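# Remove the curved wooden support from beneath the arch

## Task

Pull the curved wooden centering out from below the arch so that the arch remains upright and each of its blocks stays exactly where it was; any number of arms may help. Arm2's hand caps its middle_dip goal at +90.9 degrees (the mechanical stop is +117 degrees): a larger request is treated as +90.9 and hand_goal_middle_dip then reports that value, for the entire episode.

## Robot and tools

ROBOTS. Four identical i2rt Big YAM arms, arm1 to arm4, each with six joints, a right hand (index, middle, ring fingers plus a thumb, four separately driven hinges per digit) and a wrist camera. Feet in the scene frame (metres): arm1 at (+0.643, -0.004, +0.797) facing -x; arm2 at (+0.004, +0.658, +0.746) facing -y; arm3 at (-0.650, -0.005, +0.733) facing +x; arm4 at (-0.009, -0.652, +0.769) facing +y. The tabletops under the arms are at z = +0.720. Reach is roughly 1.06 m from the joint1 axis. Room cameras: cam_back, cam_front, cam_top; wrist cameras: arm1_cam_wrist to arm4_cam_wrist. A wrist camera sits on a mast on the palm side and looks toward the index knuckle, partly blocked by an open hand.

FRAMES. Everything is expressed in one scene frame: origin on the floor, +z up. The "hand" line gives the hand point pose; "hand_target" is the pose the hand would have at the joint targets currently held. Hand axes: +z runs along straight fingers toward the tips, +x across the palm away from the thumb, +y out of the palm face (palm surface at y = -0.062). Straight fingertips end about 0.139 m beyond knuckles at z = -0.017; bending a finger first moves its tip toward +y. With joints 1, 5, 6 at zero and the hand level and forward, the palm faces up and the thumb is on the right; joint6 alone cannot flip the palm fully downward. Reported positions can be off by a centimetre or more, worse at long reach.

move. Arguments arm1, arm2, arm3, arm4 (each an object, or omitted so that arm gets nothing new) plus cameras. Inside an arm's object:
- joints: a dict keyed by joint name, all absolute targets. joint1_rad -2.879..2.879 (yaw about the foot, + counter-clockwise from above), joint2_rad 0..3.141 (shoulder, + lifts then swings forward), joint3_rad 0..3.019 (elbow, + opens), joint4_rad -1.692..1.57 (hand pitch, + fingers up), joint5_rad -1.57..1.57 (sideways, + to the arm's right), joint6_rad -2.094..2.094 (roll, + clockwise seen from behind). Hand keys hand_<digit>_<hinge> take -1..1, a linear scale between the hinge's two stops; toward -1 curls fingers toward the palm (mcp, pip, dip), abd swings a finger away from the thumb, thumb_cmc brings the thumb round in front of the palm. Straight values: mcp +0.75, abd 0, pip +0.58, dip +0.70, thumb_cmc +0.71, thumb_axl +0.68, thumb_mcp +0.23, thumb_ipl +0.17. hand_current_limit (-1..1 maps 0 to 550 mA; starts +0.4) and hand_speed (-0.96..1; set-point rate is (n+1)/2 of 8.5 rad/s; starts -0.6) are settings.
- target: seven numbers [x, y, z, qw, qx, qy, qz], an absolute hand pose in metres and a unit quaternion in the scene frame. The hand follows a straight line from hand_target to it. When target is present, joints may contain only hand keys.
- speed: top path speed in m/s, 0.002..0.5, default 0.25; rotation is capped at twice that in rad/s. Only valid with target.
- min_time_s: 0.1..8 s, slowest allowed duration for that arm's joint moves.
All paths in one call finish together, paced by the slowest. Paths ignore obstacles and other arms; the hand lags and may overshoot speed near full stretch. A call never runs beyond 15 s, hand paths beyond 10 s. cameras: list of names, ["all"], or [] ; default is none after an action, all after an empty call.

RESULTS. The "move" line lists each arm given a motion with "done" or its worst status. joint_status/hand_status words: done, off_target (stopped short, may still push), time_out (joints keep a nearby target and keep pushing; send the reported position to relax), not_followed (a safety check withheld the command; "pose unreachable" for a target), limit_stop_at_motor_heat. on_its_own reports uncommanded behaviour ("held at" is a target, not a reading). An arm listed "as last shown" was not commanded and its other lines are repeated. hand_state gives per motor: moving, goal, blocked, overload; <motor>_current_ma is positive when pushing toward -1. Joint torques in N m follow joint order, include gravity, carry per-arm offset and noise, and for joints 3 and 4 wrap at ±28. An empty move call returns full state, images and the scene number. A refused call cancels the rest of the reply's motion calls in that scene.

wait: seconds 0..10, nothing new commanded, state returned, cameras as in move. zoom_image: camera name and region [x0, y0, x1, y1] in pixels from top-left, at most 504 each way, only on the latest image set. finished_scene: scene integer for the current scene; irreversible, and the result must hold without the robots.

CAUTIONS. Arms do not stop on contact and keep pushing hard; sustained pushing, holding loads or stretched poses overheat motors (MOTOR HOT at 85 °C, arm drops at 100 °C for 30-60 s). A finger motor at 495 mA or more for 5 s shuts off for 10 s. Avoid robot-to-robot squeezing, including one hand gripping another's fingers; the collision check can be late and allows hands and cameras to meet. Do not knock objects out of the area or let anything drop far, and do not slam into fixed or heavy items. Loose objects may occasionally be nudged. Thinking time lets the scene run with the last command held.

Each tool is called after "Request:" as name([rows], argument=value, ...), one row to a line, values as JSON.

## Session

Request:
move()

Scene clock: 0.00 s.
Joint torques (N m): no reading
Motor temperatures (°C): arm1=[33 42 41 34 32 35] | arm2=[40 33 38 43 34 41] | arm3=[38 46 33 43 34 35] | arm4=[39 40 33 38 38 35]
Heat: arm1: hottest joint2_rad 42 °C; arm2: hottest joint4_rad 43 °C; arm3: hottest joint2_rad 46 °C; arm4: hottest joint2_rad 40 °C.
Joint velocities: within noise
arm1.joint_positions: joint1_rad=-0.893 joint2_rad=+0.597 joint3_rad=+1.445 joint4_rad=-1.258 joint5_rad=-0.116 joint6_rad=+1.060 hand_index_mcp=+0.753 hand_index_abd=+0.000 hand_index_pip=+0.577 hand_index_dip=+0.696 hand_middle_mcp=+0.753 hand_middle_abd=+0.000 hand_middle_pip=+0.577 hand_middle_dip=+0.696 hand_ring_mcp=+0.753 hand_ring_abd=+0.000 hand_ring_pip=+0.577 hand_ring_dip=+0.696 hand_thumb_cmc=+0.714 hand_thumb_axl=+0.677 hand_thumb_mcp=+0.226 hand_thumb_ipl=+0.168 hand_current_limit=+0.400 hand_speed=-0.600
arm1.joint_status: not commanded
arm1.hand_state: goal,goal,goal,goal,goal,goal,goal,goal,goal,goal,goal,goal,goal,goal,goal,goal
arm1.index_mcp_current_ma: 0
arm1.index_abd_current_ma: 0
arm1.index_pip_current_ma: 0
arm1.index_dip_current_ma: 0
arm1.middle_mcp_current_ma: 0
arm1.middle_abd_current_ma: 0
arm1.middle_pip_current_ma: 0
arm1.middle_dip_current_ma: 0
arm1.ring_mcp_current_ma: 0
arm1.ring_abd_current_ma: 0
arm1.ring_pip_current_ma: 0
arm1.ring_dip_current_ma: 0
arm1.thumb_cmc_current_ma: 0
arm1.thumb_axl_current_ma: 0
arm1.thumb_mcp_current_ma: 0
arm1.thumb_ipl_current_ma: 0
arm1.hand_goal_index_mcp: 0.754
arm1.hand_goal_index_abd: 0.000
arm1.hand_goal_index_pip: 0.576
arm1.hand_goal_index_dip: 0.696
arm1.hand_goal_middle_mcp: 0.754
arm1.hand_goal_middle_abd: 0.000
arm1.hand_goal_middle_pip: 0.576
arm1.hand_goal_middle_dip: 0.696
arm1.hand_goal_ring_mcp: 0.754
arm1.hand_goal_ring_abd: 0.000
arm1.hand_goal_ring_pip: 0.576
arm1.hand_goal_ring_dip: 0.696
arm1.hand_goal_thumb_cmc: 0.714
arm1.hand_goal_thumb_axl: 0.678
arm1.hand_goal_thumb_mcp: 0.226
arm1.hand_goal_thumb_ipl: 0.168
arm1.hand: x=+0.5465 y=+0.2279 z=+1.4008 quat_wxyz=(-0.442, +0.141, +0.824, +0.325) (m; scene frame)
arm1.hand_target: x=+0.5490 y=+0.2245 z=+1.4115 quat_wxyz=(-0.449, +0.139, +0.818, +0.332) (m; scene frame)
arm1.hand_status: not commanded
arm2.joint_positions: joint1_rad=+0.026 joint2_rad=+0.643 joint3_rad=+1.411 joint4_rad=-1.287 joint5_rad=+0.093 joint6_rad=+1.162 hand_index_mcp=+0.753 hand_index_abd=+0.000 hand_index_pip=+0.577 hand_index_dip=+0.696 hand_middle_mcp=+0.753 hand_middle_abd=+0.000 hand_middle_pip=+0.577 hand_middle_dip=+0.696 hand_ring_mcp=+0.753 hand_ring_abd=+0.000 hand_ring_pip=+0.577 hand_ring_dip=+0.696 hand_thumb_cmc=+0.714 hand_thumb_axl=+0.677 hand_thumb_mcp=+0.226 hand_thumb_ipl=+0.168 hand_current_limit=+0.400 hand_speed=-0.600
arm2.joint_status: not commanded
arm2.hand_state: goal,goal,goal,goal,goal,goal,goal,goal,goal,goal,goal,goal,goal,goal,goal,goal
arm2.index_mcp_current_ma: 0
arm2.index_abd_current_ma: 0
arm2.index_pip_current_ma: 0
arm2.index_dip_current_ma: 0
arm2.middle_mcp_current_ma: 0
arm2.middle_abd_current_ma: 0
arm2.middle_pip_current_ma: 0
arm2.middle_dip_current_ma: 0
arm2.ring_mcp_current_ma: 0
arm2.ring_abd_current_ma: 0
arm2.ring_pip_current_ma: 0
arm2.ring_dip_current_ma: 0
arm2.thumb_cmc_current_ma: 0
arm2.thumb_axl_current_ma: 0
arm2.thumb_mcp_current_ma: 0
arm2.thumb_ipl_current_ma: 0
arm2.hand_goal_index_mcp: 0.754
arm2.hand_goal_index_abd: 0.000
arm2.hand_goal_index_pip: 0.576
arm2.hand_goal_index_dip: 0.696
arm2.hand_goal_middle_mcp: 0.754
arm2.hand_goal_middle_abd: 0.000
arm2.hand_goal_middle_pip: 0.576
arm2.hand_goal_middle_dip: 0.696
arm2.hand_goal_ring_mcp: 0.754
arm2.hand_goal_ring_abd: 0.000
arm2.hand_goal_ring_pip: 0.576
arm2.hand_goal_ring_dip: 0.696
arm2.hand_goal_thumb_cmc: 0.714
arm2.hand_goal_thumb_axl: 0.678
arm2.hand_goal_thumb_mcp: 0.226
arm2.hand_goal_thumb_ipl: 0.168
arm2.hand: x=-0.1014 y=+0.4106 z=+1.3164 quat_wxyz=(+0.442, +0.708, -0.495, +0.241) (m; scene frame)
arm2.hand_target: x=-0.1015 y=+0.4137 z=+1.3285 quat_wxyz=(+0.451, +0.702, -0.492, +0.248) (m; scene frame)
arm2.hand_status: not commanded
arm3.joint_positions: joint1_rad=-0.860 joint2_rad=+0.645 joint3_rad=+1.472 joint4_rad=-1.308 joint5_rad=+0.105 joint6_rad=+1.008 hand_index_mcp=+0.753 hand_index_abd=+0.000 hand_index_pip=+0.577 hand_index_dip=+0.696 hand_middle_mcp=+0.753 hand_middle_abd=+0.000 hand_middle_pip=+0.577 hand_middle_dip=+0.696 hand_ring_mcp=+0.753 hand_ring_abd=+0.000 hand_ring_pip=+0.577 hand_ring_dip=+0.696 hand_thumb_cmc=+0.714 hand_thumb_axl=+0.677 hand_thumb_mcp=+0.226 hand_thumb_ipl=+0.168 hand_current_limit=+0.400 hand_speed=-0.600
arm3.joint_status: not commanded
arm3.hand_state: goal,goal,goal,goal,goal,goal,goal,goal,goal,goal,goal,goal,goal,goal,goal,goal
arm3.index_mcp_current_ma: 0
arm3.index_abd_current_ma: 0
arm3.index_pip_current_ma: 0
arm3.index_dip_current_ma: 0
arm3.middle_mcp_current_ma: 0
arm3.middle_abd_current_ma: 0
arm3.middle_pip_current_ma: 0
arm3.middle_dip_current_ma: 0
arm3.ring_mcp_current_ma: 0
arm3.ring_abd_current_ma: 0
arm3.ring_pip_current_ma: 0
arm3.ring_dip_current_ma: 0
arm3.thumb_cmc_current_ma: 0
arm3.thumb_axl_current_ma: 0
arm3.thumb_mcp_current_ma: 0
arm3.thumb_ipl_current_ma: 0
arm3.hand_goal_index_mcp: 0.754
arm3.hand_goal_index_abd: 0.000
arm3.hand_goal_index_pip: 0.576
arm3.hand_goal_index_dip: 0.696
arm3.hand_goal_middle_mcp: 0.754
arm3.hand_goal_middle_abd: 0.000
arm3.hand_goal_middle_pip: 0.576
arm3.hand_goal_middle_dip: 0.696
arm3.hand_goal_ring_mcp: 0.754
arm3.hand_goal_ring_abd: 0.000
arm3.hand_goal_ring_pip: 0.576
arm3.hand_goal_ring_dip: 0.696
arm3.hand_goal_thumb_cmc: 0.714
arm3.hand_goal_thumb_axl: 0.678
arm3.hand_goal_thumb_mcp: 0.226
arm3.hand_goal_thumb_ipl: 0.168
arm3.hand: x=-0.5694 y=-0.2517 z=+1.3411 quat_wxyz=(+0.368, +0.840, -0.145, +0.371) (m; scene frame)
arm3.hand_target: x=-0.5718 y=-0.2490 z=+1.3504 quat_wxyz=(+0.374, +0.834, -0.145, +0.378) (m; scene frame)
arm3.hand_status: not commanded
arm4.joint_positions: joint1_rad=+0.002 joint2_rad=+0.640 joint3_rad=+1.352 joint4_rad=-1.260 joint5_rad=-0.057 joint6_rad=+1.182 hand_index_mcp=+0.753 hand_index_abd=+0.000 hand_index_pip=+0.577 hand_index_dip=+0.696 hand_middle_mcp=+0.753 hand_middle_abd=+0.000 hand_middle_pip=+0.577 hand_middle_dip=+0.696 hand_ring_mcp=+0.753 hand_ring_abd=+0.000 hand_ring_pip=+0.577 hand_ring_dip=+0.696 hand_thumb_cmc=+0.714 hand_thumb_axl=+0.677 hand_thumb_mcp=+0.226 hand_thumb_ipl=+0.168 hand_current_limit=+0.400 hand_speed=-0.600
arm4.joint_status: not commanded
arm4.hand_state: goal,goal,goal,goal,goal,goal,goal,goal,goal,goal,goal,goal,goal,goal,goal,goal
arm4.index_mcp_current_ma: 0
arm4.index_abd_current_ma: 0
arm4.index_pip_current_ma: 0
arm4.index_dip_current_ma: 0
arm4.middle_mcp_current_ma: 0
arm4.middle_abd_current_ma: 0
arm4.middle_pip_current_ma: 0
arm4.middle_dip_current_ma: 0
arm4.ring_mcp_current_ma: 0
arm4.ring_abd_current_ma: 0
arm4.ring_pip_current_ma: 0
arm4.ring_dip_current_ma: 0
arm4.thumb_cmc_current_ma: 0
arm4.thumb_axl_current_ma: 0
arm4.thumb_mcp_current_ma: 0
arm4.thumb_ipl_current_ma: 0
arm4.hand_goal_index_mcp: 0.754
arm4.hand_goal_index_abd: 0.000
arm4.hand_goal_index_pip: 0.576
arm4.hand_goal_index_dip: 0.696
arm4.hand_goal_middle_mcp: 0.754
arm4.hand_goal_middle_abd: 0.000
arm4.hand_goal_middle_pip: 0.576
arm4.hand_goal_middle_dip: 0.696
arm4.hand_goal_ring_mcp: 0.754
arm4.hand_goal_ring_abd: 0.000
arm4.hand_goal_ring_pip: 0.576
arm4.hand_goal_ring_dip: 0.696
arm4.hand_goal_thumb_cmc: 0.714
arm4.hand_goal_thumb_axl: 0.678
arm4.hand_goal_thumb_mcp: 0.226
arm4.hand_goal_thumb_ipl: 0.168
arm4.hand: x=+0.0525 y=-0.3823 z=+1.3097 quat_wxyz=(-0.296, +0.459, +0.741, +0.392) (m; scene frame)
arm4.hand_target: x=+0.0524 y=-0.3847 z=+1.3217 quat_wxyz=(-0.302, +0.455, +0.736, +0.401) (m; scene frame)
arm4.hand_status: not commanded
pictures: arm1_cam_wrist, arm2_cam_wrist, arm3_cam_wrist, arm4_cam_wrist, cam_back, cam_front, cam_top
Images, in order (width x height): arm1_cam_wrist 672x504, arm2_cam_wrist 672x504, arm3_cam_wrist 672x504, arm4_cam_wrist 672x504, cam_back 672x504, cam_front 672x504, cam_top 672x504.

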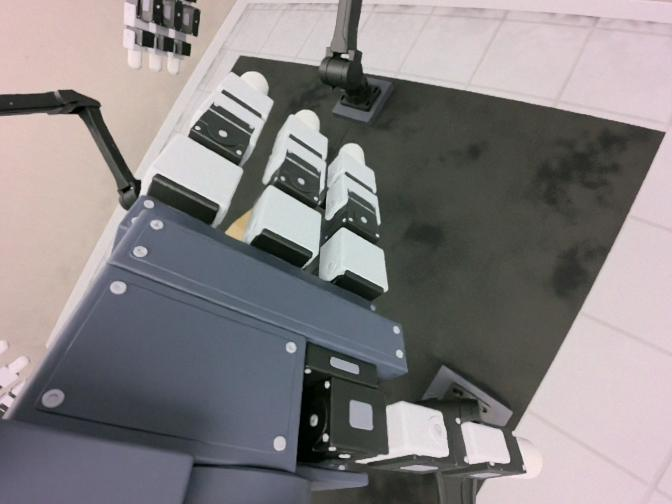

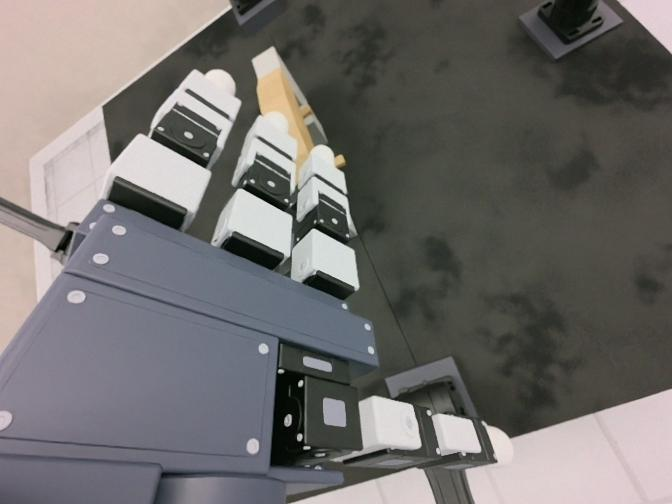

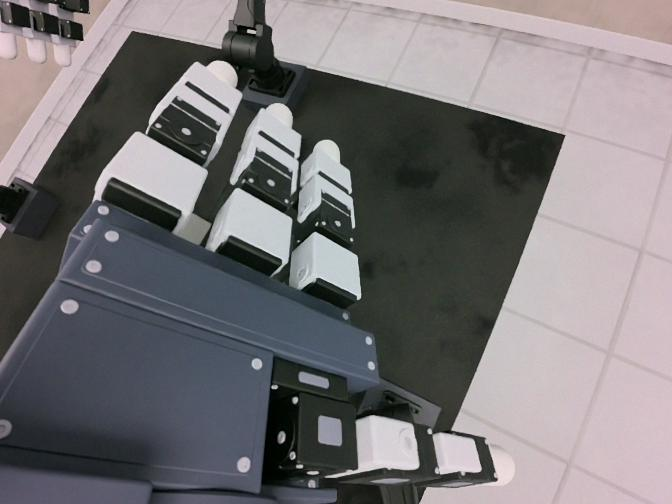

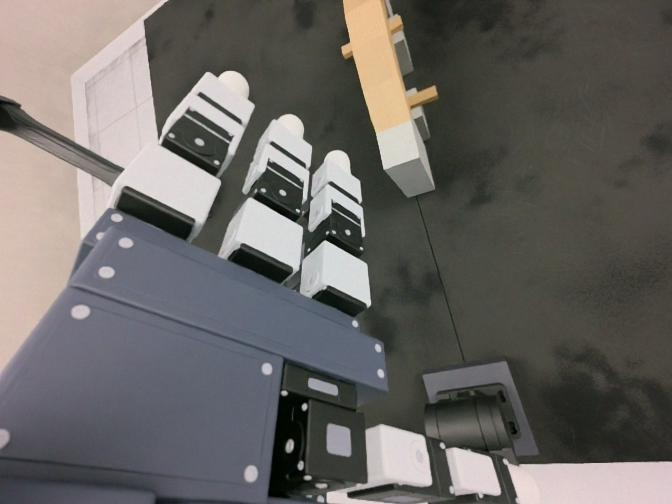

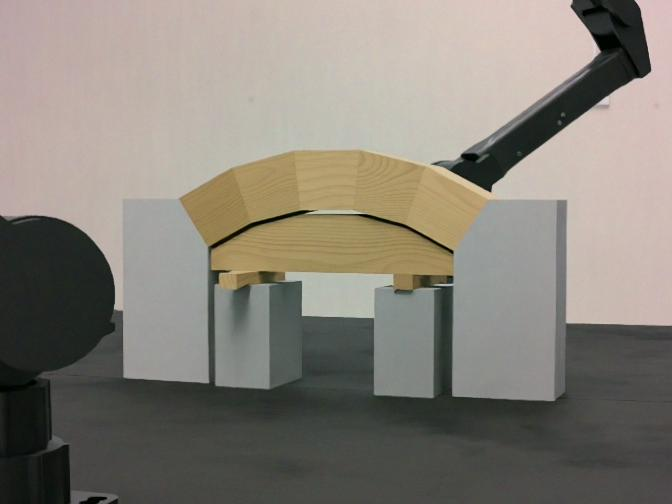

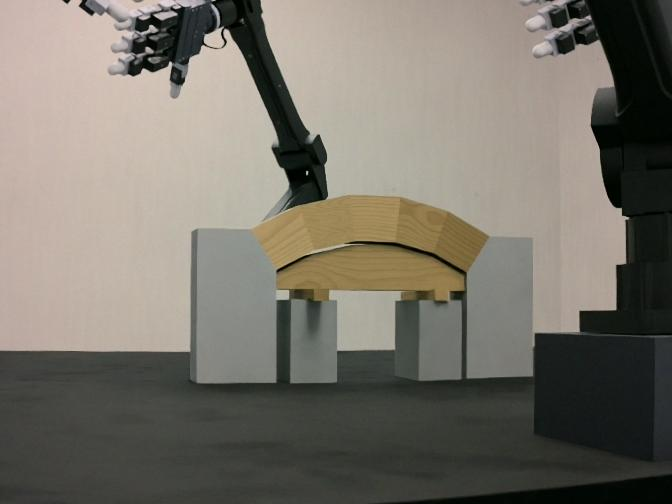

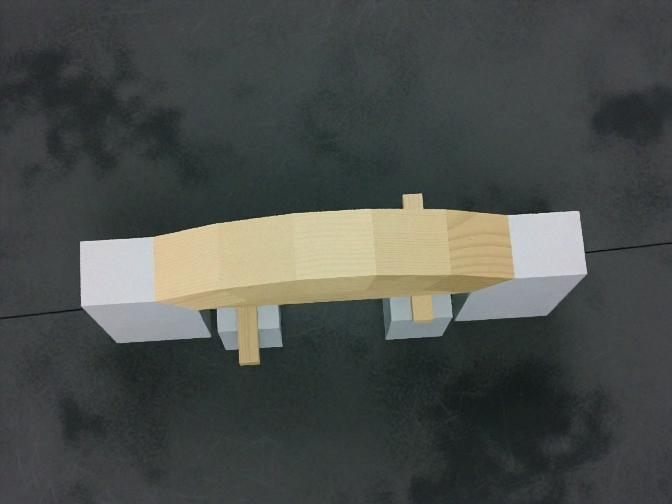

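Request:
zoom_image(camera="cam_back", region=[170, 140, 500, 400])

Request:
zoom_image(camera="cam_front", region=[180, 180, 540, 400])

Request:
zoom_image(camera="cam_top", region=[60, 180, 340, 380])

Request:
zoom_image(camera="cam_top", region=[320, 180, 600, 380])

Scaled by 1.527 from the camera's 672x504 image, which has a finer 960x720 frame.

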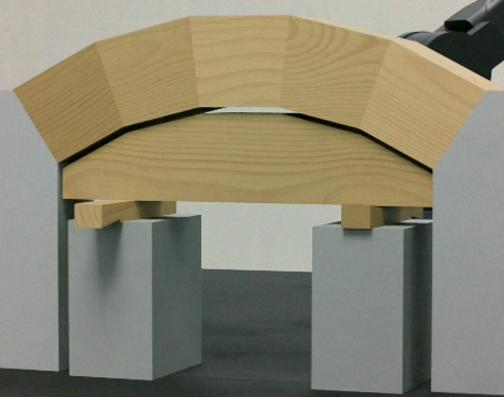

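Scaled by 1.400 from the camera's 672x504 image, which has a finer 960x720 frame.

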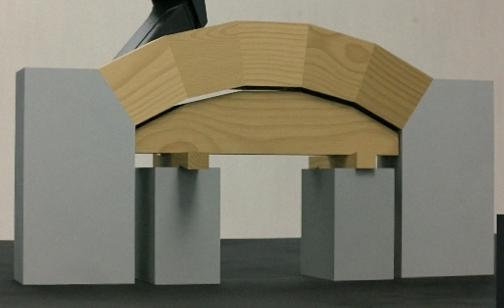

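Scaled by 1.800 from the camera's 672x504 image, which has a finer 960x720 frame.

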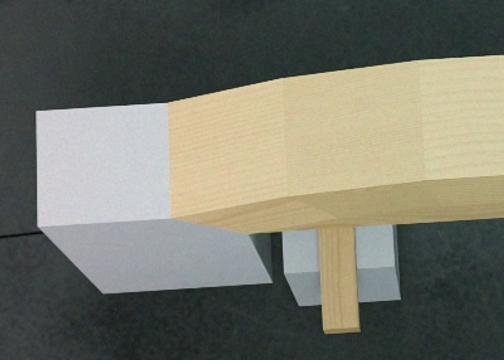

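Scaled by 1.800 from the camera's 672x504 image, which has a finer 960x720 frame.

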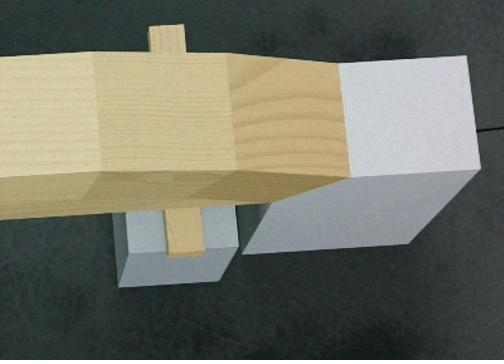

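Request:
move(arm1={"joints": {"joint1_rad": 0, "joint2_rad": 0.6, "joint3_rad": 1.3, "joint4_rad": -0.7, "joint5_rad": 0, "joint6_rad": 0}, "min_time_s": 4}, cameras=["arm1_cam_wrist", "cam_front"])

Scene clock: 7.73 s.
Joint torques (N m): arm1=[0.03 1.26 8.1 2.59 0.11 -0.09] | arm2=[-0.09 2.26 9.52 2.41 0.11 -0.09] | arm3=[0.67 2.9 9.26 2.48 0.11 -0.03] | arm4=[-0.56 0.56 8.7 1.5 0.01 -0.11]
Motor temperatures (°C): arm1=[33 42 41 34 32 35] | arm2=[40 33 39 43 34 41] | arm3=[38 46 34 43 34 34] | arm4=[39 40 33 38 37 34]
Heat: arm1: hottest joint2_rad 42 °C; arm2: hottest joint4_rad 43 °C; arm3: hottest joint2_rad 46 °C; arm4: hottest joint2_rad 40 °C.
move: arm1 done
Joint velocities: within noise
arm1.joint_positions: joint1_rad=-0.008 joint2_rad=+0.597 joint3_rad=+1.313 joint4_rad=-0.716 joint5_rad=-0.003 joint6_rad=+0.010 hand_index_mcp=+0.761 hand_index_abd=+0.001 hand_index_pip=+0.577 hand_index_dip=+0.696 hand_middle_mcp=+0.762 hand_middle_abd=+0.001 hand_middle_pip=+0.577 hand_middle_dip=+0.696 hand_ring_mcp=+0.761 hand_ring_abd=+0.001 hand_ring_pip=+0.577 hand_ring_dip=+0.696 hand_thumb_cmc=+0.721 hand_thumb_axl=+0.677 hand_thumb_mcp=+0.226 hand_thumb_ipl=+0.168 hand_current_limit=+0.400 hand_speed=-0.600
arm1.joint_status: all done
arm1.hand_state: goal,goal,goal,goal,goal,goal,goal,goal,goal,goal,goal,goal,goal,goal,goal,goal
arm1.index_mcp_current_ma: 1
arm1.index_abd_current_ma: 0
arm1.index_pip_current_ma: 0
arm1.index_dip_current_ma: 0
arm1.middle_mcp_current_ma: 1
arm1.middle_abd_current_ma: 0
arm1.middle_pip_current_ma: 0
arm1.middle_dip_current_ma: 0
arm1.ring_mcp_current_ma: 1
arm1.ring_abd_current_ma: 0
arm1.ring_pip_current_ma: 0
arm1.ring_dip_current_ma: 0
arm1.thumb_cmc_current_ma: 1
arm1.thumb_axl_current_ma: 0
arm1.thumb_mcp_current_ma: 0
arm1.thumb_ipl_current_ma: 0
arm1.hand_goal_index_mcp: 0.754
arm1.hand_goal_index_abd: 0.000
arm1.hand_goal_index_pip: 0.576
arm1.hand_goal_index_dip: 0.696
arm1.hand_goal_middle_mcp: 0.754
arm1.hand_goal_middle_abd: 0.000
arm1.hand_goal_middle_pip: 0.576
arm1.hand_goal_middle_dip: 0.696
arm1.hand_goal_ring_mcp: 0.754
arm1.hand_goal_ring_abd: 0.000
arm1.hand_goal_ring_pip: 0.576
arm1.hand_goal_ring_dip: 0.696
arm1.hand_goal_thumb_cmc: 0.714
arm1.hand_goal_thumb_axl: 0.678
arm1.hand_goal_thumb_mcp: 0.226
arm1.hand_goal_thumb_ipl: 0.168
arm1.hand: x=+0.3583 y=+0.0293 z=+1.5312 quat_wxyz=(-0.491, -0.489, +0.512, +0.507) (m; scene frame)
arm1.hand_target: x=+0.3532 y=+0.0272 z=+1.5274 quat_wxyz=(-0.490, -0.493, +0.509, +0.508) (m; scene frame)
arm1.hand_status: not commanded
arm2, arm3, arm4: as last shown
arm2.joint_positions: joint1_rad=+0.026 joint2_rad=+0.643 joint3_rad=+1.411 joint4_rad=-1.287 joint5_rad=+0.093 joint6_rad=+1.162 hand_index_mcp=+0.755 hand_index_abd=+0.000 hand_index_pip=+0.577 hand_index_dip=+0.696 hand_middle_mcp=+0.755 hand_middle_abd=+0.000 hand_middle_pip=+0.577 hand_middle_dip=+0.696 hand_ring_mcp=+0.755 hand_ring_abd=+0.000 hand_ring_pip=+0.577 hand_ring_dip=+0.696 hand_thumb_cmc=+0.715 hand_thumb_axl=+0.677 hand_thumb_mcp=+0.226 hand_thumb_ipl=+0.168 hand_current_limit=+0.400 hand_speed=-0.600
arm3.joint_positions: joint1_rad=-0.860 joint2_rad=+0.645 joint3_rad=+1.472 joint4_rad=-1.308 joint5_rad=+0.105 joint6_rad=+1.008 hand_index_mcp=+0.756 hand_index_abd=+0.000 hand_index_pip=+0.577 hand_index_dip=+0.696 hand_middle_mcp=+0.756 hand_middle_abd=+0.000 hand_middle_pip=+0.577 hand_middle_dip=+0.696 hand_ring_mcp=+0.756 hand_ring_abd=+0.000 hand_ring_pip=+0.577 hand_ring_dip=+0.696 hand_thumb_cmc=+0.716 hand_thumb_axl=+0.677 hand_thumb_mcp=+0.226 hand_thumb_ipl=+0.168 hand_current_limit=+0.400 hand_speed=-0.600
arm4.joint_positions: joint1_rad=+0.002 joint2_rad=+0.640 joint3_rad=+1.352 joint4_rad=-1.260 joint5_rad=-0.057 joint6_rad=+1.182 hand_index_mcp=+0.754 hand_index_abd=+0.000 hand_index_pip=+0.577 hand_index_dip=+0.696 hand_middle_mcp=+0.754 hand_middle_abd=+0.000 hand_middle_pip=+0.577 hand_middle_dip=+0.696 hand_ring_mcp=+0.754 hand_ring_abd=+0.000 hand_ring_pip=+0.577 hand_ring_dip=+0.696 hand_thumb_cmc=+0.714 hand_thumb_axl=+0.677 hand_thumb_mcp=+0.226 hand_thumb_ipl=+0.168 hand_current_limit=+0.400 hand_speed=-0.600
pictures: arm1_cam_wrist, cam_front
Images, in order (width x height): arm1_cam_wrist 672x504, cam_front 672x504.

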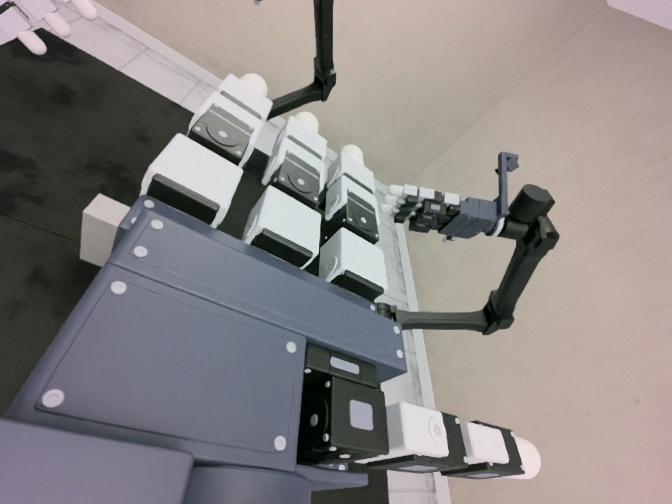

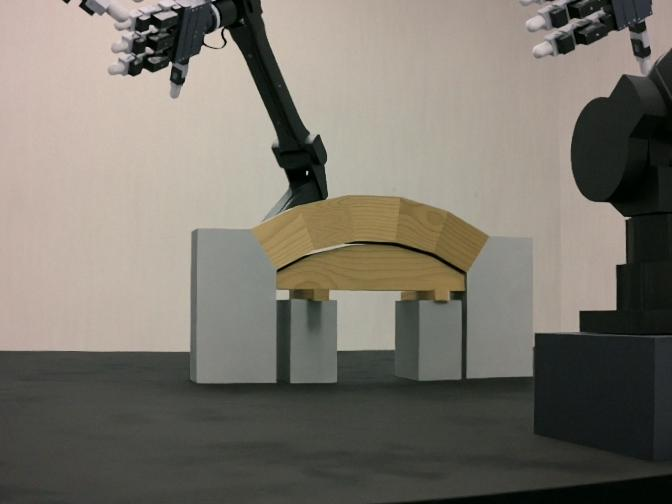

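Request:
move(arm1={"target": [0.34, 0.0, 1.12, 0.5, 0.5, -0.5, -0.5], "speed": 0.2}, cameras=["arm1_cam_wrist", "cam_front", "cam_back", "cam_top"])

Scene clock: 12.77 s.
Joint torques (N m): arm1=[-0.26 3.02 9.94 2.59 0.11 -0.09] | arm2=[-0.03 2.32 9.54 2.4 0.11 -0.09] | arm3=[1.67 2.96 9.42 2.43 0.09 -0.02] | arm4=[-0.5 0.62 8.7 1.48 0 -0.11]
Motor temperatures (°C): arm1=[33 42 42 34 32 35] | arm2=[40 33 40 43 34 41] | arm3=[38 46 34 43 34 34] | arm4=[39 40 34 38 37 34]
Heat: arm1: hottest joint2_rad 42 °C; arm2: hottest joint4_rad 43 °C; arm3: hottest joint2_rad 46 °C; arm4: hottest joint2_rad 40 °C.
move: arm1 done
Joint velocities: within noise
arm1.joint_positions: joint1_rad=+0.167 joint2_rad=+0.284 joint3_rad=+0.131 joint4_rad=+0.164 joint5_rad=+0.137 joint6_rad=+0.009 hand_index_mcp=+0.761 hand_index_abd=+0.001 hand_index_pip=+0.577 hand_index_dip=+0.696 hand_middle_mcp=+0.763 hand_middle_abd=+0.001 hand_middle_pip=+0.577 hand_middle_dip=+0.696 hand_ring_mcp=+0.762 hand_ring_abd=+0.001 hand_ring_pip=+0.577 hand_ring_dip=+0.696 hand_thumb_cmc=+0.722 hand_thumb_axl=+0.677 hand_thumb_mcp=+0.226 hand_thumb_ipl=+0.168 hand_current_limit=+0.400 hand_speed=-0.600
arm1.joint_status: not commanded
arm1.hand_state: goal,goal,goal,goal,goal,goal,goal,goal,goal,goal,goal,goal,goal,goal,goal,goal
arm1.index_mcp_current_ma: 1
arm1.index_abd_current_ma: 0
arm1.index_pip_current_ma: 0
arm1.index_dip_current_ma: 0
arm1.middle_mcp_current_ma: 1
arm1.middle_abd_current_ma: 0
arm1.middle_pip_current_ma: 0
arm1.middle_dip_current_ma: 0
arm1.ring_mcp_current_ma: 1
arm1.ring_abd_current_ma: 0
arm1.ring_pip_current_ma: 0
arm1.ring_dip_current_ma: 0
arm1.thumb_cmc_current_ma: 1
arm1.thumb_axl_current_ma: 0
arm1.thumb_mcp_current_ma: 0
arm1.thumb_ipl_current_ma: 0
arm1.hand_goal_index_mcp: 0.754
arm1.hand_goal_index_abd: 0.000
arm1.hand_goal_index_pip: 0.576
arm1.hand_goal_index_dip: 0.696
arm1.hand_goal_middle_mcp: 0.754
arm1.hand_goal_middle_abd: 0.000
arm1.hand_goal_middle_pip: 0.576
arm1.hand_goal_middle_dip: 0.696
arm1.hand_goal_ring_mcp: 0.754
arm1.hand_goal_ring_abd: 0.000
arm1.hand_goal_ring_pip: 0.576
arm1.hand_goal_ring_dip: 0.696
arm1.hand_goal_thumb_cmc: 0.714
arm1.hand_goal_thumb_axl: 0.678
arm1.hand_goal_thumb_mcp: 0.226
arm1.hand_goal_thumb_ipl: 0.168
arm1.hand: x=+0.3409 y=+0.0026 z=+1.1270 quat_wxyz=(-0.503, -0.495, +0.501, +0.501) (m; scene frame)
arm1.hand_target: x=+0.3401 y=+0.0001 z=+1.1199 quat_wxyz=(-0.500, -0.500, +0.500, +0.500) (m; scene frame)
arm1.hand_status: done (0.008 m and 0.7 deg from the pose sent, 0.413 m and 2.3 deg at the start)
arm2, arm3, arm4: as last shown
pictures: arm1_cam_wrist, cam_back, cam_front, cam_top
Images, in order (width x height): arm1_cam_wrist 672x504, cam_back 672x504, cam_front 672x504, cam_top 672x504.

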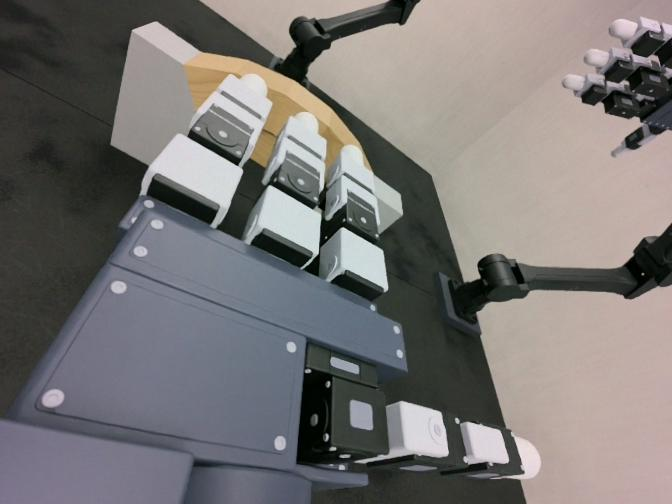

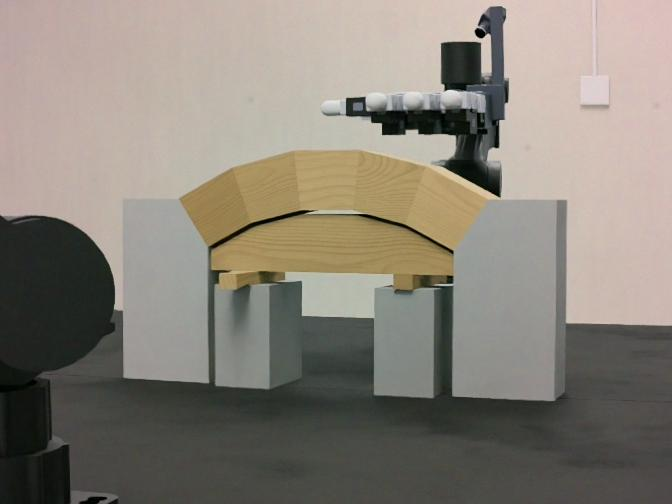

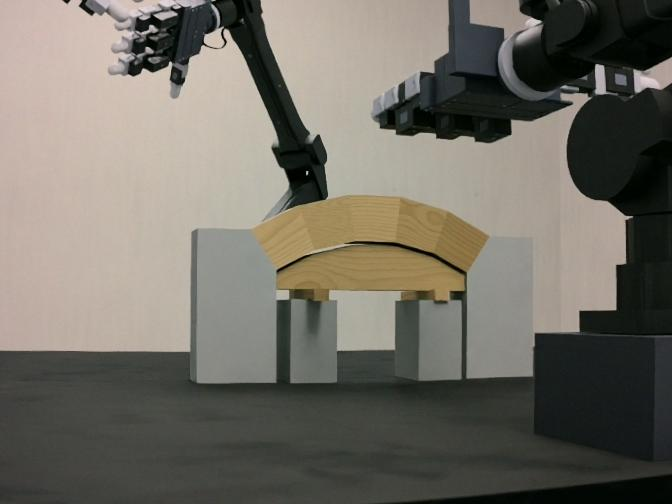

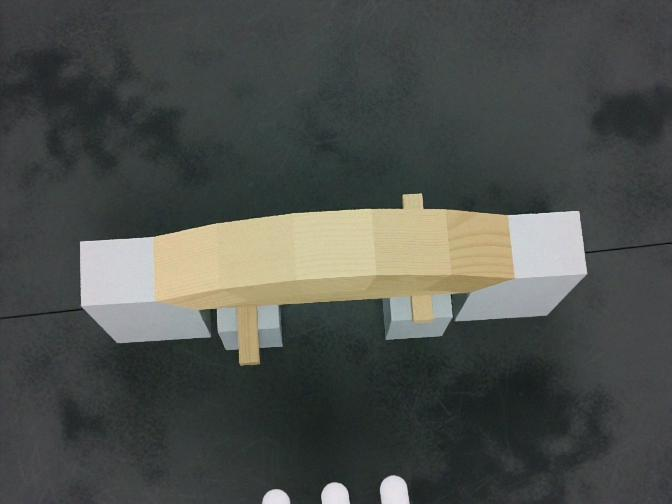

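Request:
move(arm1={"target": [0.30, 0.03, 1.02, 0.641, 0.641, -0.299, -0.299], "speed": 0.2}, cameras=["arm1_cam_wrist", "cam_back", "cam_top"])

Scene clock: 17.37 s.
Joint torques (N m): arm1=[-0.44 -4.6 5.19 1.87 0.03 0.05] | arm2=[-0.09 2.26 9.52 2.41 0.11 -0.09] | arm3=[1.26 2.78 9.36 2.54 0.04 -0.1] | arm4=[-0.5 0.56 8.72 1.51 0 -0.12]
Motor temperatures (°C): arm1=[33 42 42 34 32 35] | arm2=[40 33 40 43 34 40] | arm3=[38 46 35 43 34 34] | arm4=[39 40 34 38 37 34]
Heat: arm1: hottest joint2_rad 42 °C; arm2: hottest joint4_rad 43 °C; arm3: hottest joint2_rad 46 °C; arm4: hottest joint2_rad 40 °C.
move: arm1 done
Joint velocities: within noise
arm1.joint_positions: joint1_rad=-0.555 joint2_rad=+1.524 joint3_rad=+0.157 joint4_rad=+1.357 joint5_rad=-1.286 joint6_rad=+0.000 hand_index_mcp=+0.761 hand_index_abd=+0.001 hand_index_pip=+0.577 hand_index_dip=+0.696 hand_middle_mcp=+0.763 hand_middle_abd=+0.001 hand_middle_pip=+0.577 hand_middle_dip=+0.696 hand_ring_mcp=+0.762 hand_ring_abd=+0.001 hand_ring_pip=+0.577 hand_ring_dip=+0.696 hand_thumb_cmc=+0.722 hand_thumb_axl=+0.677 hand_thumb_mcp=+0.226 hand_thumb_ipl=+0.168 hand_current_limit=+0.400 hand_speed=-0.600
arm1.joint_status: not commanded
arm1.hand_state: goal,goal,goal,goal,goal,goal,goal,goal,goal,goal,goal,goal,goal,goal,goal,goal
arm1.index_mcp_current_ma: 1
arm1.index_abd_current_ma: 0
arm1.index_pip_current_ma: 0
arm1.index_dip_current_ma: 0
arm1.middle_mcp_current_ma: 1
arm1.middle_abd_current_ma: 0
arm1.middle_pip_current_ma: 0
arm1.middle_dip_current_ma: 0
arm1.ring_mcp_current_ma: 1
arm1.ring_abd_current_ma: 0
arm1.ring_pip_current_ma: 0
arm1.ring_dip_current_ma: 0
arm1.thumb_cmc_current_ma: 1
arm1.thumb_axl_current_ma: 0
arm1.thumb_mcp_current_ma: 0
arm1.thumb_ipl_current_ma: 0
arm1.hand_goal_index_mcp: 0.754
arm1.hand_goal_index_abd: 0.000
arm1.hand_goal_index_pip: 0.576
arm1.hand_goal_index_dip: 0.696
arm1.hand_goal_middle_mcp: 0.754
arm1.hand_goal_middle_abd: 0.000
arm1.hand_goal_middle_pip: 0.576
arm1.hand_goal_middle_dip: 0.696
arm1.hand_goal_ring_mcp: 0.754
arm1.hand_goal_ring_abd: 0.000
arm1.hand_goal_ring_pip: 0.576
arm1.hand_goal_ring_dip: 0.696
arm1.hand_goal_thumb_cmc: 0.714
arm1.hand_goal_thumb_axl: 0.678
arm1.hand_goal_thumb_mcp: 0.226
arm1.hand_goal_thumb_ipl: 0.168
arm1.hand: x=+0.3078 y=+0.0263 z=+1.0171 quat_wxyz=(-0.640, -0.641, +0.304, +0.295) (m; scene frame)
arm1.hand_target: x=+0.3003 y=+0.0299 z=+1.0200 quat_wxyz=(-0.641, -0.641, +0.299, +0.299) (m; scene frame)
arm1.hand_status: done (0.009 m and 0.8 deg from the pose sent, 0.118 m and 40.2 deg at the start)
arm2, arm3, arm4: as last shown
pictures: arm1_cam_wrist, cam_back, cam_top
Images, in order (width x height): arm1_cam_wrist 672x504, cam_back 672x504, cam_top 672x504.

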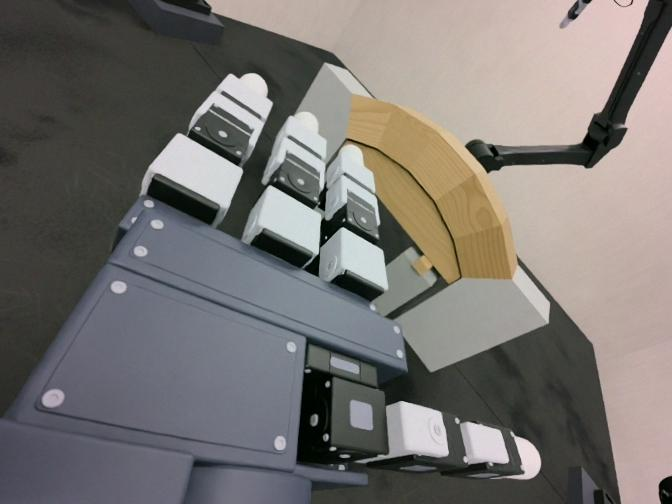

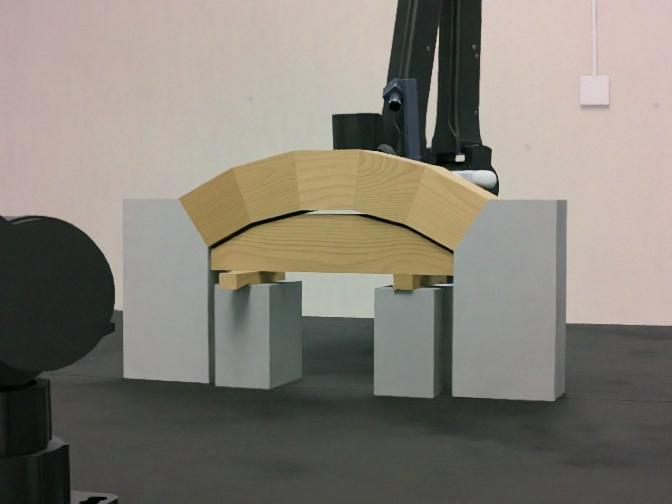

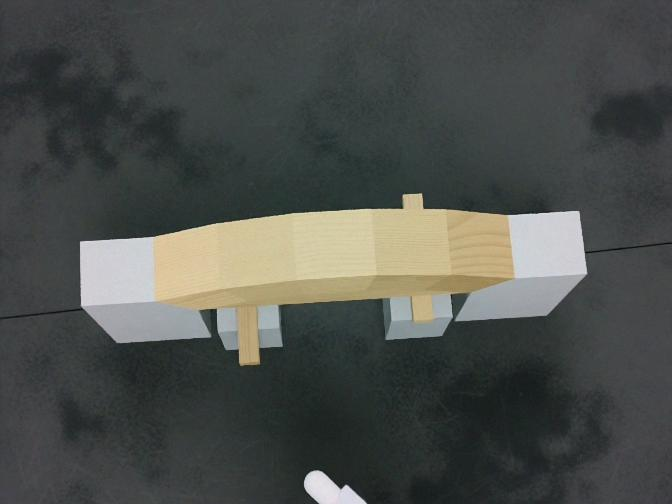

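Request:
zoom_image(camera="arm1_cam_wrist", region=[300, 50, 560, 380])

Scaled by 1.527 from the camera's 672x504 image, which has a finer 960x720 frame.

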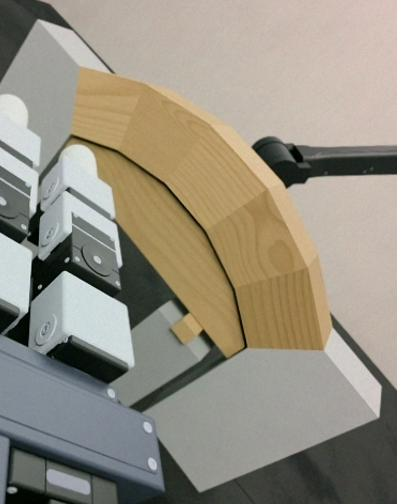

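Request:
zoom_image(camera="cam_back", region=[200, 200, 340, 300])

Request:
zoom_image(camera="cam_back", region=[330, 200, 470, 300])

Scaled by 3.600 from the camera's 672x504 image, which has a finer 960x720 frame.

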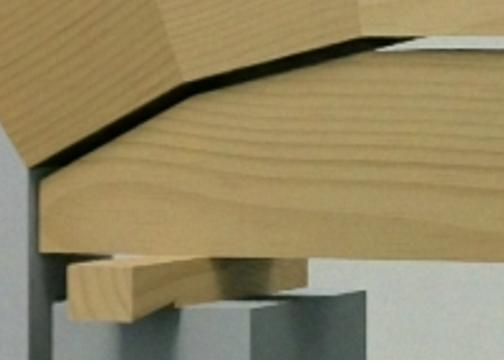

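Scaled by 3.600 from the camera's 672x504 image, which has a finer 960x720 frame.

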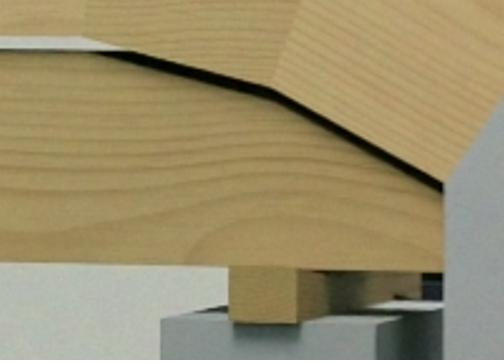

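Request:
zoom_image(camera="cam_back", region=[205, 260, 305, 300])

Request:
zoom_image(camera="cam_back", region=[365, 260, 465, 300])

Request:
move(cameras=["cam_front"])

Request:
zoom_image(camera="cam_front", region=[270, 270, 350, 320])

Request:
zoom_image(camera="cam_front", region=[390, 270, 470, 320])

Scaled by 5.040 from the camera's 672x504 image, which has a finer 960x720 frame.

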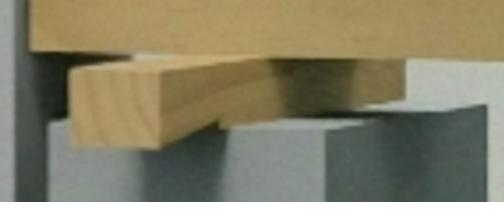

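Scaled by 5.040 from the camera's 672x504 image, which has a finer 960x720 frame.

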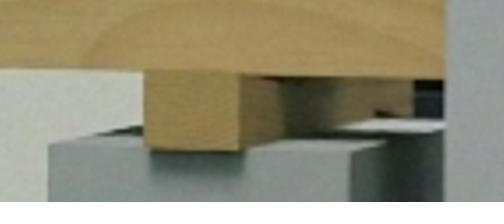

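Scene clock: 18.17 s.
Joint torques (N m): arm1=[-0.15 -4.54 5.14 1.76 0.05 0.08] | arm2=[-0.09 2.26 9.54 2.41 0.11 -0.09] | arm3=[0.73 3.08 9.62 2.62 0.16 -0.04] | arm4=[-0.56 0.67 8.69 1.47 0 -0.12]
Motor temperatures (°C): arm1=[33 42 42 34 32 35] | arm2=[40 33 40 42 34 40] | arm3=[38 46 35 43 34 34] | arm4=[39 40 34 38 37 34]
Heat: arm1: hottest joint2_rad 42 °C; arm2: hottest joint4_rad 42 °C; arm3: hottest joint2_rad 46 °C; arm4: hottest joint2_rad 40 °C.
Joint velocities: within noise
arm1.joint_positions: joint1_rad=-0.555 joint2_rad=+1.524 joint3_rad=+0.157 joint4_rad=+1.357 joint5_rad=-1.286 joint6_rad=+0.001 hand_index_mcp=+0.761 hand_index_abd=+0.001 hand_index_pip=+0.577 hand_index_dip=+0.696 hand_middle_mcp=+0.763 hand_middle_abd=+0.001 hand_middle_pip=+0.577 hand_middle_dip=+0.696 hand_ring_mcp=+0.762 hand_ring_abd=+0.001 hand_ring_pip=+0.577 hand_ring_dip=+0.696 hand_thumb_cmc=+0.722 hand_thumb_axl=+0.677 hand_thumb_mcp=+0.226 hand_thumb_ipl=+0.168 hand_current_limit=+0.400 hand_speed=-0.600
arm1.joint_status: not commanded
arm1.hand_state: goal,goal,goal,goal,goal,goal,goal,goal,goal,goal,goal,goal,goal,goal,goal,goal
arm1.index_mcp_current_ma: 1
arm1.index_abd_current_ma: 0
arm1.index_pip_current_ma: 0
arm1.index_dip_current_ma: 0
arm1.middle_mcp_current_ma: 1
arm1.middle_abd_current_ma: 0
arm1.middle_pip_current_ma: 0
arm1.middle_dip_current_ma: 0
arm1.ring_mcp_current_ma: 1
arm1.ring_abd_current_ma: 0
arm1.ring_pip_current_ma: 0
arm1.ring_dip_current_ma: 0
arm1.thumb_cmc_current_ma: 1
arm1.thumb_axl_current_ma: 0
arm1.thumb_mcp_current_ma: 0
arm1.thumb_ipl_current_ma: 0
arm1.hand_goal_index_mcp: 0.754
arm1.hand_goal_index_abd: 0.000
arm1.hand_goal_index_pip: 0.576
arm1.hand_goal_index_dip: 0.696
arm1.hand_goal_middle_mcp: 0.754
arm1.hand_goal_middle_abd: 0.000
arm1.hand_goal_middle_pip: 0.576
arm1.hand_goal_middle_dip: 0.696
arm1.hand_goal_ring_mcp: 0.754
arm1.hand_goal_ring_abd: 0.000
arm1.hand_goal_ring_pip: 0.576
arm1.hand_goal_ring_dip: 0.696
arm1.hand_goal_thumb_cmc: 0.714
arm1.hand_goal_thumb_axl: 0.678
arm1.hand_goal_thumb_mcp: 0.226
arm1.hand_goal_thumb_ipl: 0.168
arm1.hand: x=+0.3078 y=+0.0263 z=+1.0171 quat_wxyz=(-0.640, -0.641, +0.304, +0.295) (m; scene frame)
arm1.hand_target: x=+0.3003 y=+0.0299 z=+1.0200 quat_wxyz=(-0.641, -0.641, +0.299, +0.299) (m; scene frame)
arm1.hand_status: done (0.009 m and 0.8 deg from the pose sent, 0.118 m and 40.2 deg at the start)
arm2.joint_positions: joint1_rad=+0.026 joint2_rad=+0.643 joint3_rad=+1.411 joint4_rad=-1.287 joint5_rad=+0.093 joint6_rad=+1.162 hand_index_mcp=+0.755 hand_index_abd=+0.000 hand_index_pip=+0.577 hand_index_dip=+0.696 hand_middle_mcp=+0.755 hand_middle_abd=+0.000 hand_middle_pip=+0.577 hand_middle_dip=+0.696 hand_ring_mcp=+0.755 hand_ring_abd=+0.000 hand_ring_pip=+0.577 hand_ring_dip=+0.696 hand_thumb_cmc=+0.715 hand_thumb_axl=+0.677 hand_thumb_mcp=+0.226 hand_thumb_ipl=+0.168 hand_current_limit=+0.400 hand_speed=-0.600
arm2.joint_status: not commanded
arm2.hand_state: goal,goal,goal,goal,goal,goal,goal,goal,goal,goal,goal,goal,goal,goal,goal,goal
arm2.index_mcp_current_ma: 0
arm2.index_abd_current_ma: 0
arm2.index_pip_current_ma: 0
arm2.index_dip_current_ma: 0
arm2.middle_mcp_current_ma: 0
arm2.middle_abd_current_ma: 0
arm2.middle_pip_current_ma: 0
arm2.middle_dip_current_ma: 0
arm2.ring_mcp_current_ma: 0
arm2.ring_abd_current_ma: 0
arm2.ring_pip_current_ma: 0
arm2.ring_dip_current_ma: 0
arm2.thumb_cmc_current_ma: 0
arm2.thumb_axl_current_ma: 0
arm2.thumb_mcp_current_ma: 0
arm2.thumb_ipl_current_ma: 0
arm2.hand_goal_index_mcp: 0.754
arm2.hand_goal_index_abd: 0.000
arm2.hand_goal_index_pip: 0.576
arm2.hand_goal_index_dip: 0.696
arm2.hand_goal_middle_mcp: 0.754
arm2.hand_goal_middle_abd: 0.000
arm2.hand_goal_middle_pip: 0.576
arm2.hand_goal_middle_dip: 0.696
arm2.hand_goal_ring_mcp: 0.754
arm2.hand_goal_ring_abd: 0.000
arm2.hand_goal_ring_pip: 0.576
arm2.hand_goal_ring_dip: 0.696
arm2.hand_goal_thumb_cmc: 0.714
arm2.hand_goal_thumb_axl: 0.678
arm2.hand_goal_thumb_mcp: 0.226
arm2.hand_goal_thumb_ipl: 0.168
arm2.hand: x=-0.1014 y=+0.4106 z=+1.3164 quat_wxyz=(+0.442, +0.708, -0.495, +0.241) (m; scene frame)
arm2.hand_target: x=-0.1015 y=+0.4137 z=+1.3285 quat_wxyz=(+0.451, +0.702, -0.492, +0.248) (m; scene frame)
arm2.hand_status: not commanded
arm3.joint_positions: joint1_rad=-0.860 joint2_rad=+0.645 joint3_rad=+1.472 joint4_rad=-1.308 joint5_rad=+0.105 joint6_rad=+1.008 hand_index_mcp=+0.756 hand_index_abd=+0.000 hand_index_pip=+0.577 hand_index_dip=+0.696 hand_middle_mcp=+0.756 hand_middle_abd=+0.000 hand_middle_pip=+0.577 hand_middle_dip=+0.696 hand_ring_mcp=+0.756 hand_ring_abd=+0.000 hand_ring_pip=+0.577 hand_ring_dip=+0.696 hand_thumb_cmc=+0.716 hand_thumb_axl=+0.677 hand_thumb_mcp=+0.226 hand_thumb_ipl=+0.168 hand_current_limit=+0.400 hand_speed=-0.600
arm3.joint_status: not commanded
arm3.hand_state: goal,goal,goal,goal,goal,goal,goal,goal,goal,goal,goal,goal,goal,goal,goal,goal
arm3.index_mcp_current_ma: 0
arm3.index_abd_current_ma: 0
arm3.index_pip_current_ma: 0
arm3.index_dip_current_ma: 0
arm3.middle_mcp_current_ma: 0
arm3.middle_abd_current_ma: 0
arm3.middle_pip_current_ma: 0
arm3.middle_dip_current_ma: 0
arm3.ring_mcp_current_ma: 0
arm3.ring_abd_current_ma: 0
arm3.ring_pip_current_ma: 0
arm3.ring_dip_current_ma: 0
arm3.thumb_cmc_current_ma: 0
arm3.thumb_axl_current_ma: 0
arm3.thumb_mcp_current_ma: 0
arm3.thumb_ipl_current_ma: 0
arm3.hand_goal_index_mcp: 0.754
arm3.hand_goal_index_abd: 0.000
arm3.hand_goal_index_pip: 0.576
arm3.hand_goal_index_dip: 0.696
arm3.hand_goal_middle_mcp: 0.754
arm3.hand_goal_middle_abd: 0.000
arm3.hand_goal_middle_pip: 0.576
arm3.hand_goal_middle_dip: 0.696
arm3.hand_goal_ring_mcp: 0.754
arm3.hand_goal_ring_abd: 0.000
arm3.hand_goal_ring_pip: 0.576
arm3.hand_goal_ring_dip: 0.696
arm3.hand_goal_thumb_cmc: 0.714
arm3.hand_goal_thumb_axl: 0.678
arm3.hand_goal_thumb_mcp: 0.226
arm3.hand_goal_thumb_ipl: 0.168
arm3.hand: x=-0.5694 y=-0.2517 z=+1.3411 quat_wxyz=(+0.368, +0.840, -0.145, +0.371) (m; scene frame)
arm3.hand_target: x=-0.5718 y=-0.2490 z=+1.3504 quat_wxyz=(+0.374, +0.834, -0.145, +0.378) (m; scene frame)
arm3.hand_status: not commanded
arm4.joint_positions: joint1_rad=+0.002 joint2_rad=+0.640 joint3_rad=+1.352 joint4_rad=-1.260 joint5_rad=-0.057 joint6_rad=+1.182 hand_index_mcp=+0.754 hand_index_abd=+0.000 hand_index_pip=+0.577 hand_index_dip=+0.696 hand_middle_mcp=+0.754 hand_middle_abd=+0.000 hand_middle_pip=+0.577 hand_middle_dip=+0.696 hand_ring_mcp=+0.754 hand_ring_abd=+0.000 hand_ring_pip=+0.577 hand_ring_dip=+0.696 hand_thumb_cmc=+0.714 hand_thumb_axl=+0.677 hand_thumb_mcp=+0.226 hand_thumb_ipl=+0.168 hand_current_limit=+0.400 hand_speed=-0.600
arm4.joint_status: not commanded
arm4.hand_state: goal,goal,goal,goal,goal,goal,goal,goal,goal,goal,goal,goal,goal,goal,goal,goal
arm4.index_mcp_current_ma: 0
arm4.index_abd_current_ma: 0
arm4.index_pip_current_ma: 0
arm4.index_dip_current_ma: 0
arm4.middle_mcp_current_ma: 0
arm4.middle_abd_current_ma: 0
arm4.middle_pip_current_ma: 0
arm4.middle_dip_current_ma: 0
arm4.ring_mcp_current_ma: 0
arm4.ring_abd_current_ma: 0
arm4.ring_pip_current_ma: 0
arm4.ring_dip_current_ma: 0
arm4.thumb_cmc_current_ma: 0
arm4.thumb_axl_current_ma: 0
arm4.thumb_mcp_current_ma: 0
arm4.thumb_ipl_current_ma: 0
arm4.hand_goal_index_mcp: 0.754
arm4.hand_goal_index_abd: 0.000
arm4.hand_goal_index_pip: 0.576
arm4.hand_goal_index_dip: 0.696
arm4.hand_goal_middle_mcp: 0.754
arm4.hand_goal_middle_abd: 0.000
arm4.hand_goal_middle_pip: 0.576
arm4.hand_goal_middle_dip: 0.696
arm4.hand_goal_ring_mcp: 0.754
arm4.hand_goal_ring_abd: 0.000
arm4.hand_goal_ring_pip: 0.576
arm4.hand_goal_ring_dip: 0.696
arm4.hand_goal_thumb_cmc: 0.714
arm4.hand_goal_thumb_axl: 0.678
arm4.hand_goal_thumb_mcp: 0.226
arm4.hand_goal_thumb_ipl: 0.168
arm4.hand: x=+0.0525 y=-0.3823 z=+1.3097 quat_wxyz=(-0.296, +0.459, +0.741, +0.392) (m; scene frame)
arm4.hand_target: x=+0.0524 y=-0.3847 z=+1.3217 quat_wxyz=(-0.302, +0.455, +0.736, +0.401) (m; scene frame)
arm4.hand_status: not commanded
pictures: cam_front
Images, in order (width x height): cam_front 672x504.

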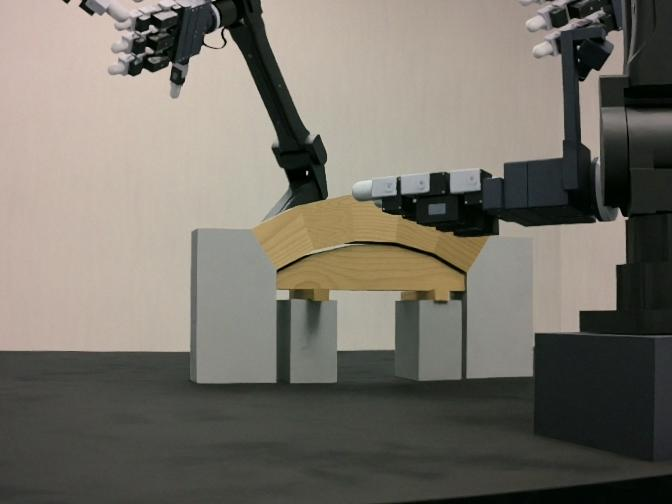

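Scaled by 6.300 from the camera's 672x504 image, which has a finer 960x720 frame.

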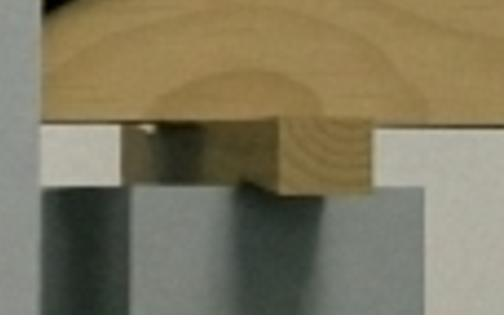

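Scaled by 6.300 from the camera's 672x504 image, which has a finer 960x720 frame.

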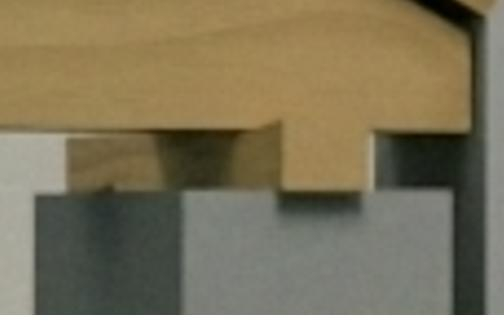

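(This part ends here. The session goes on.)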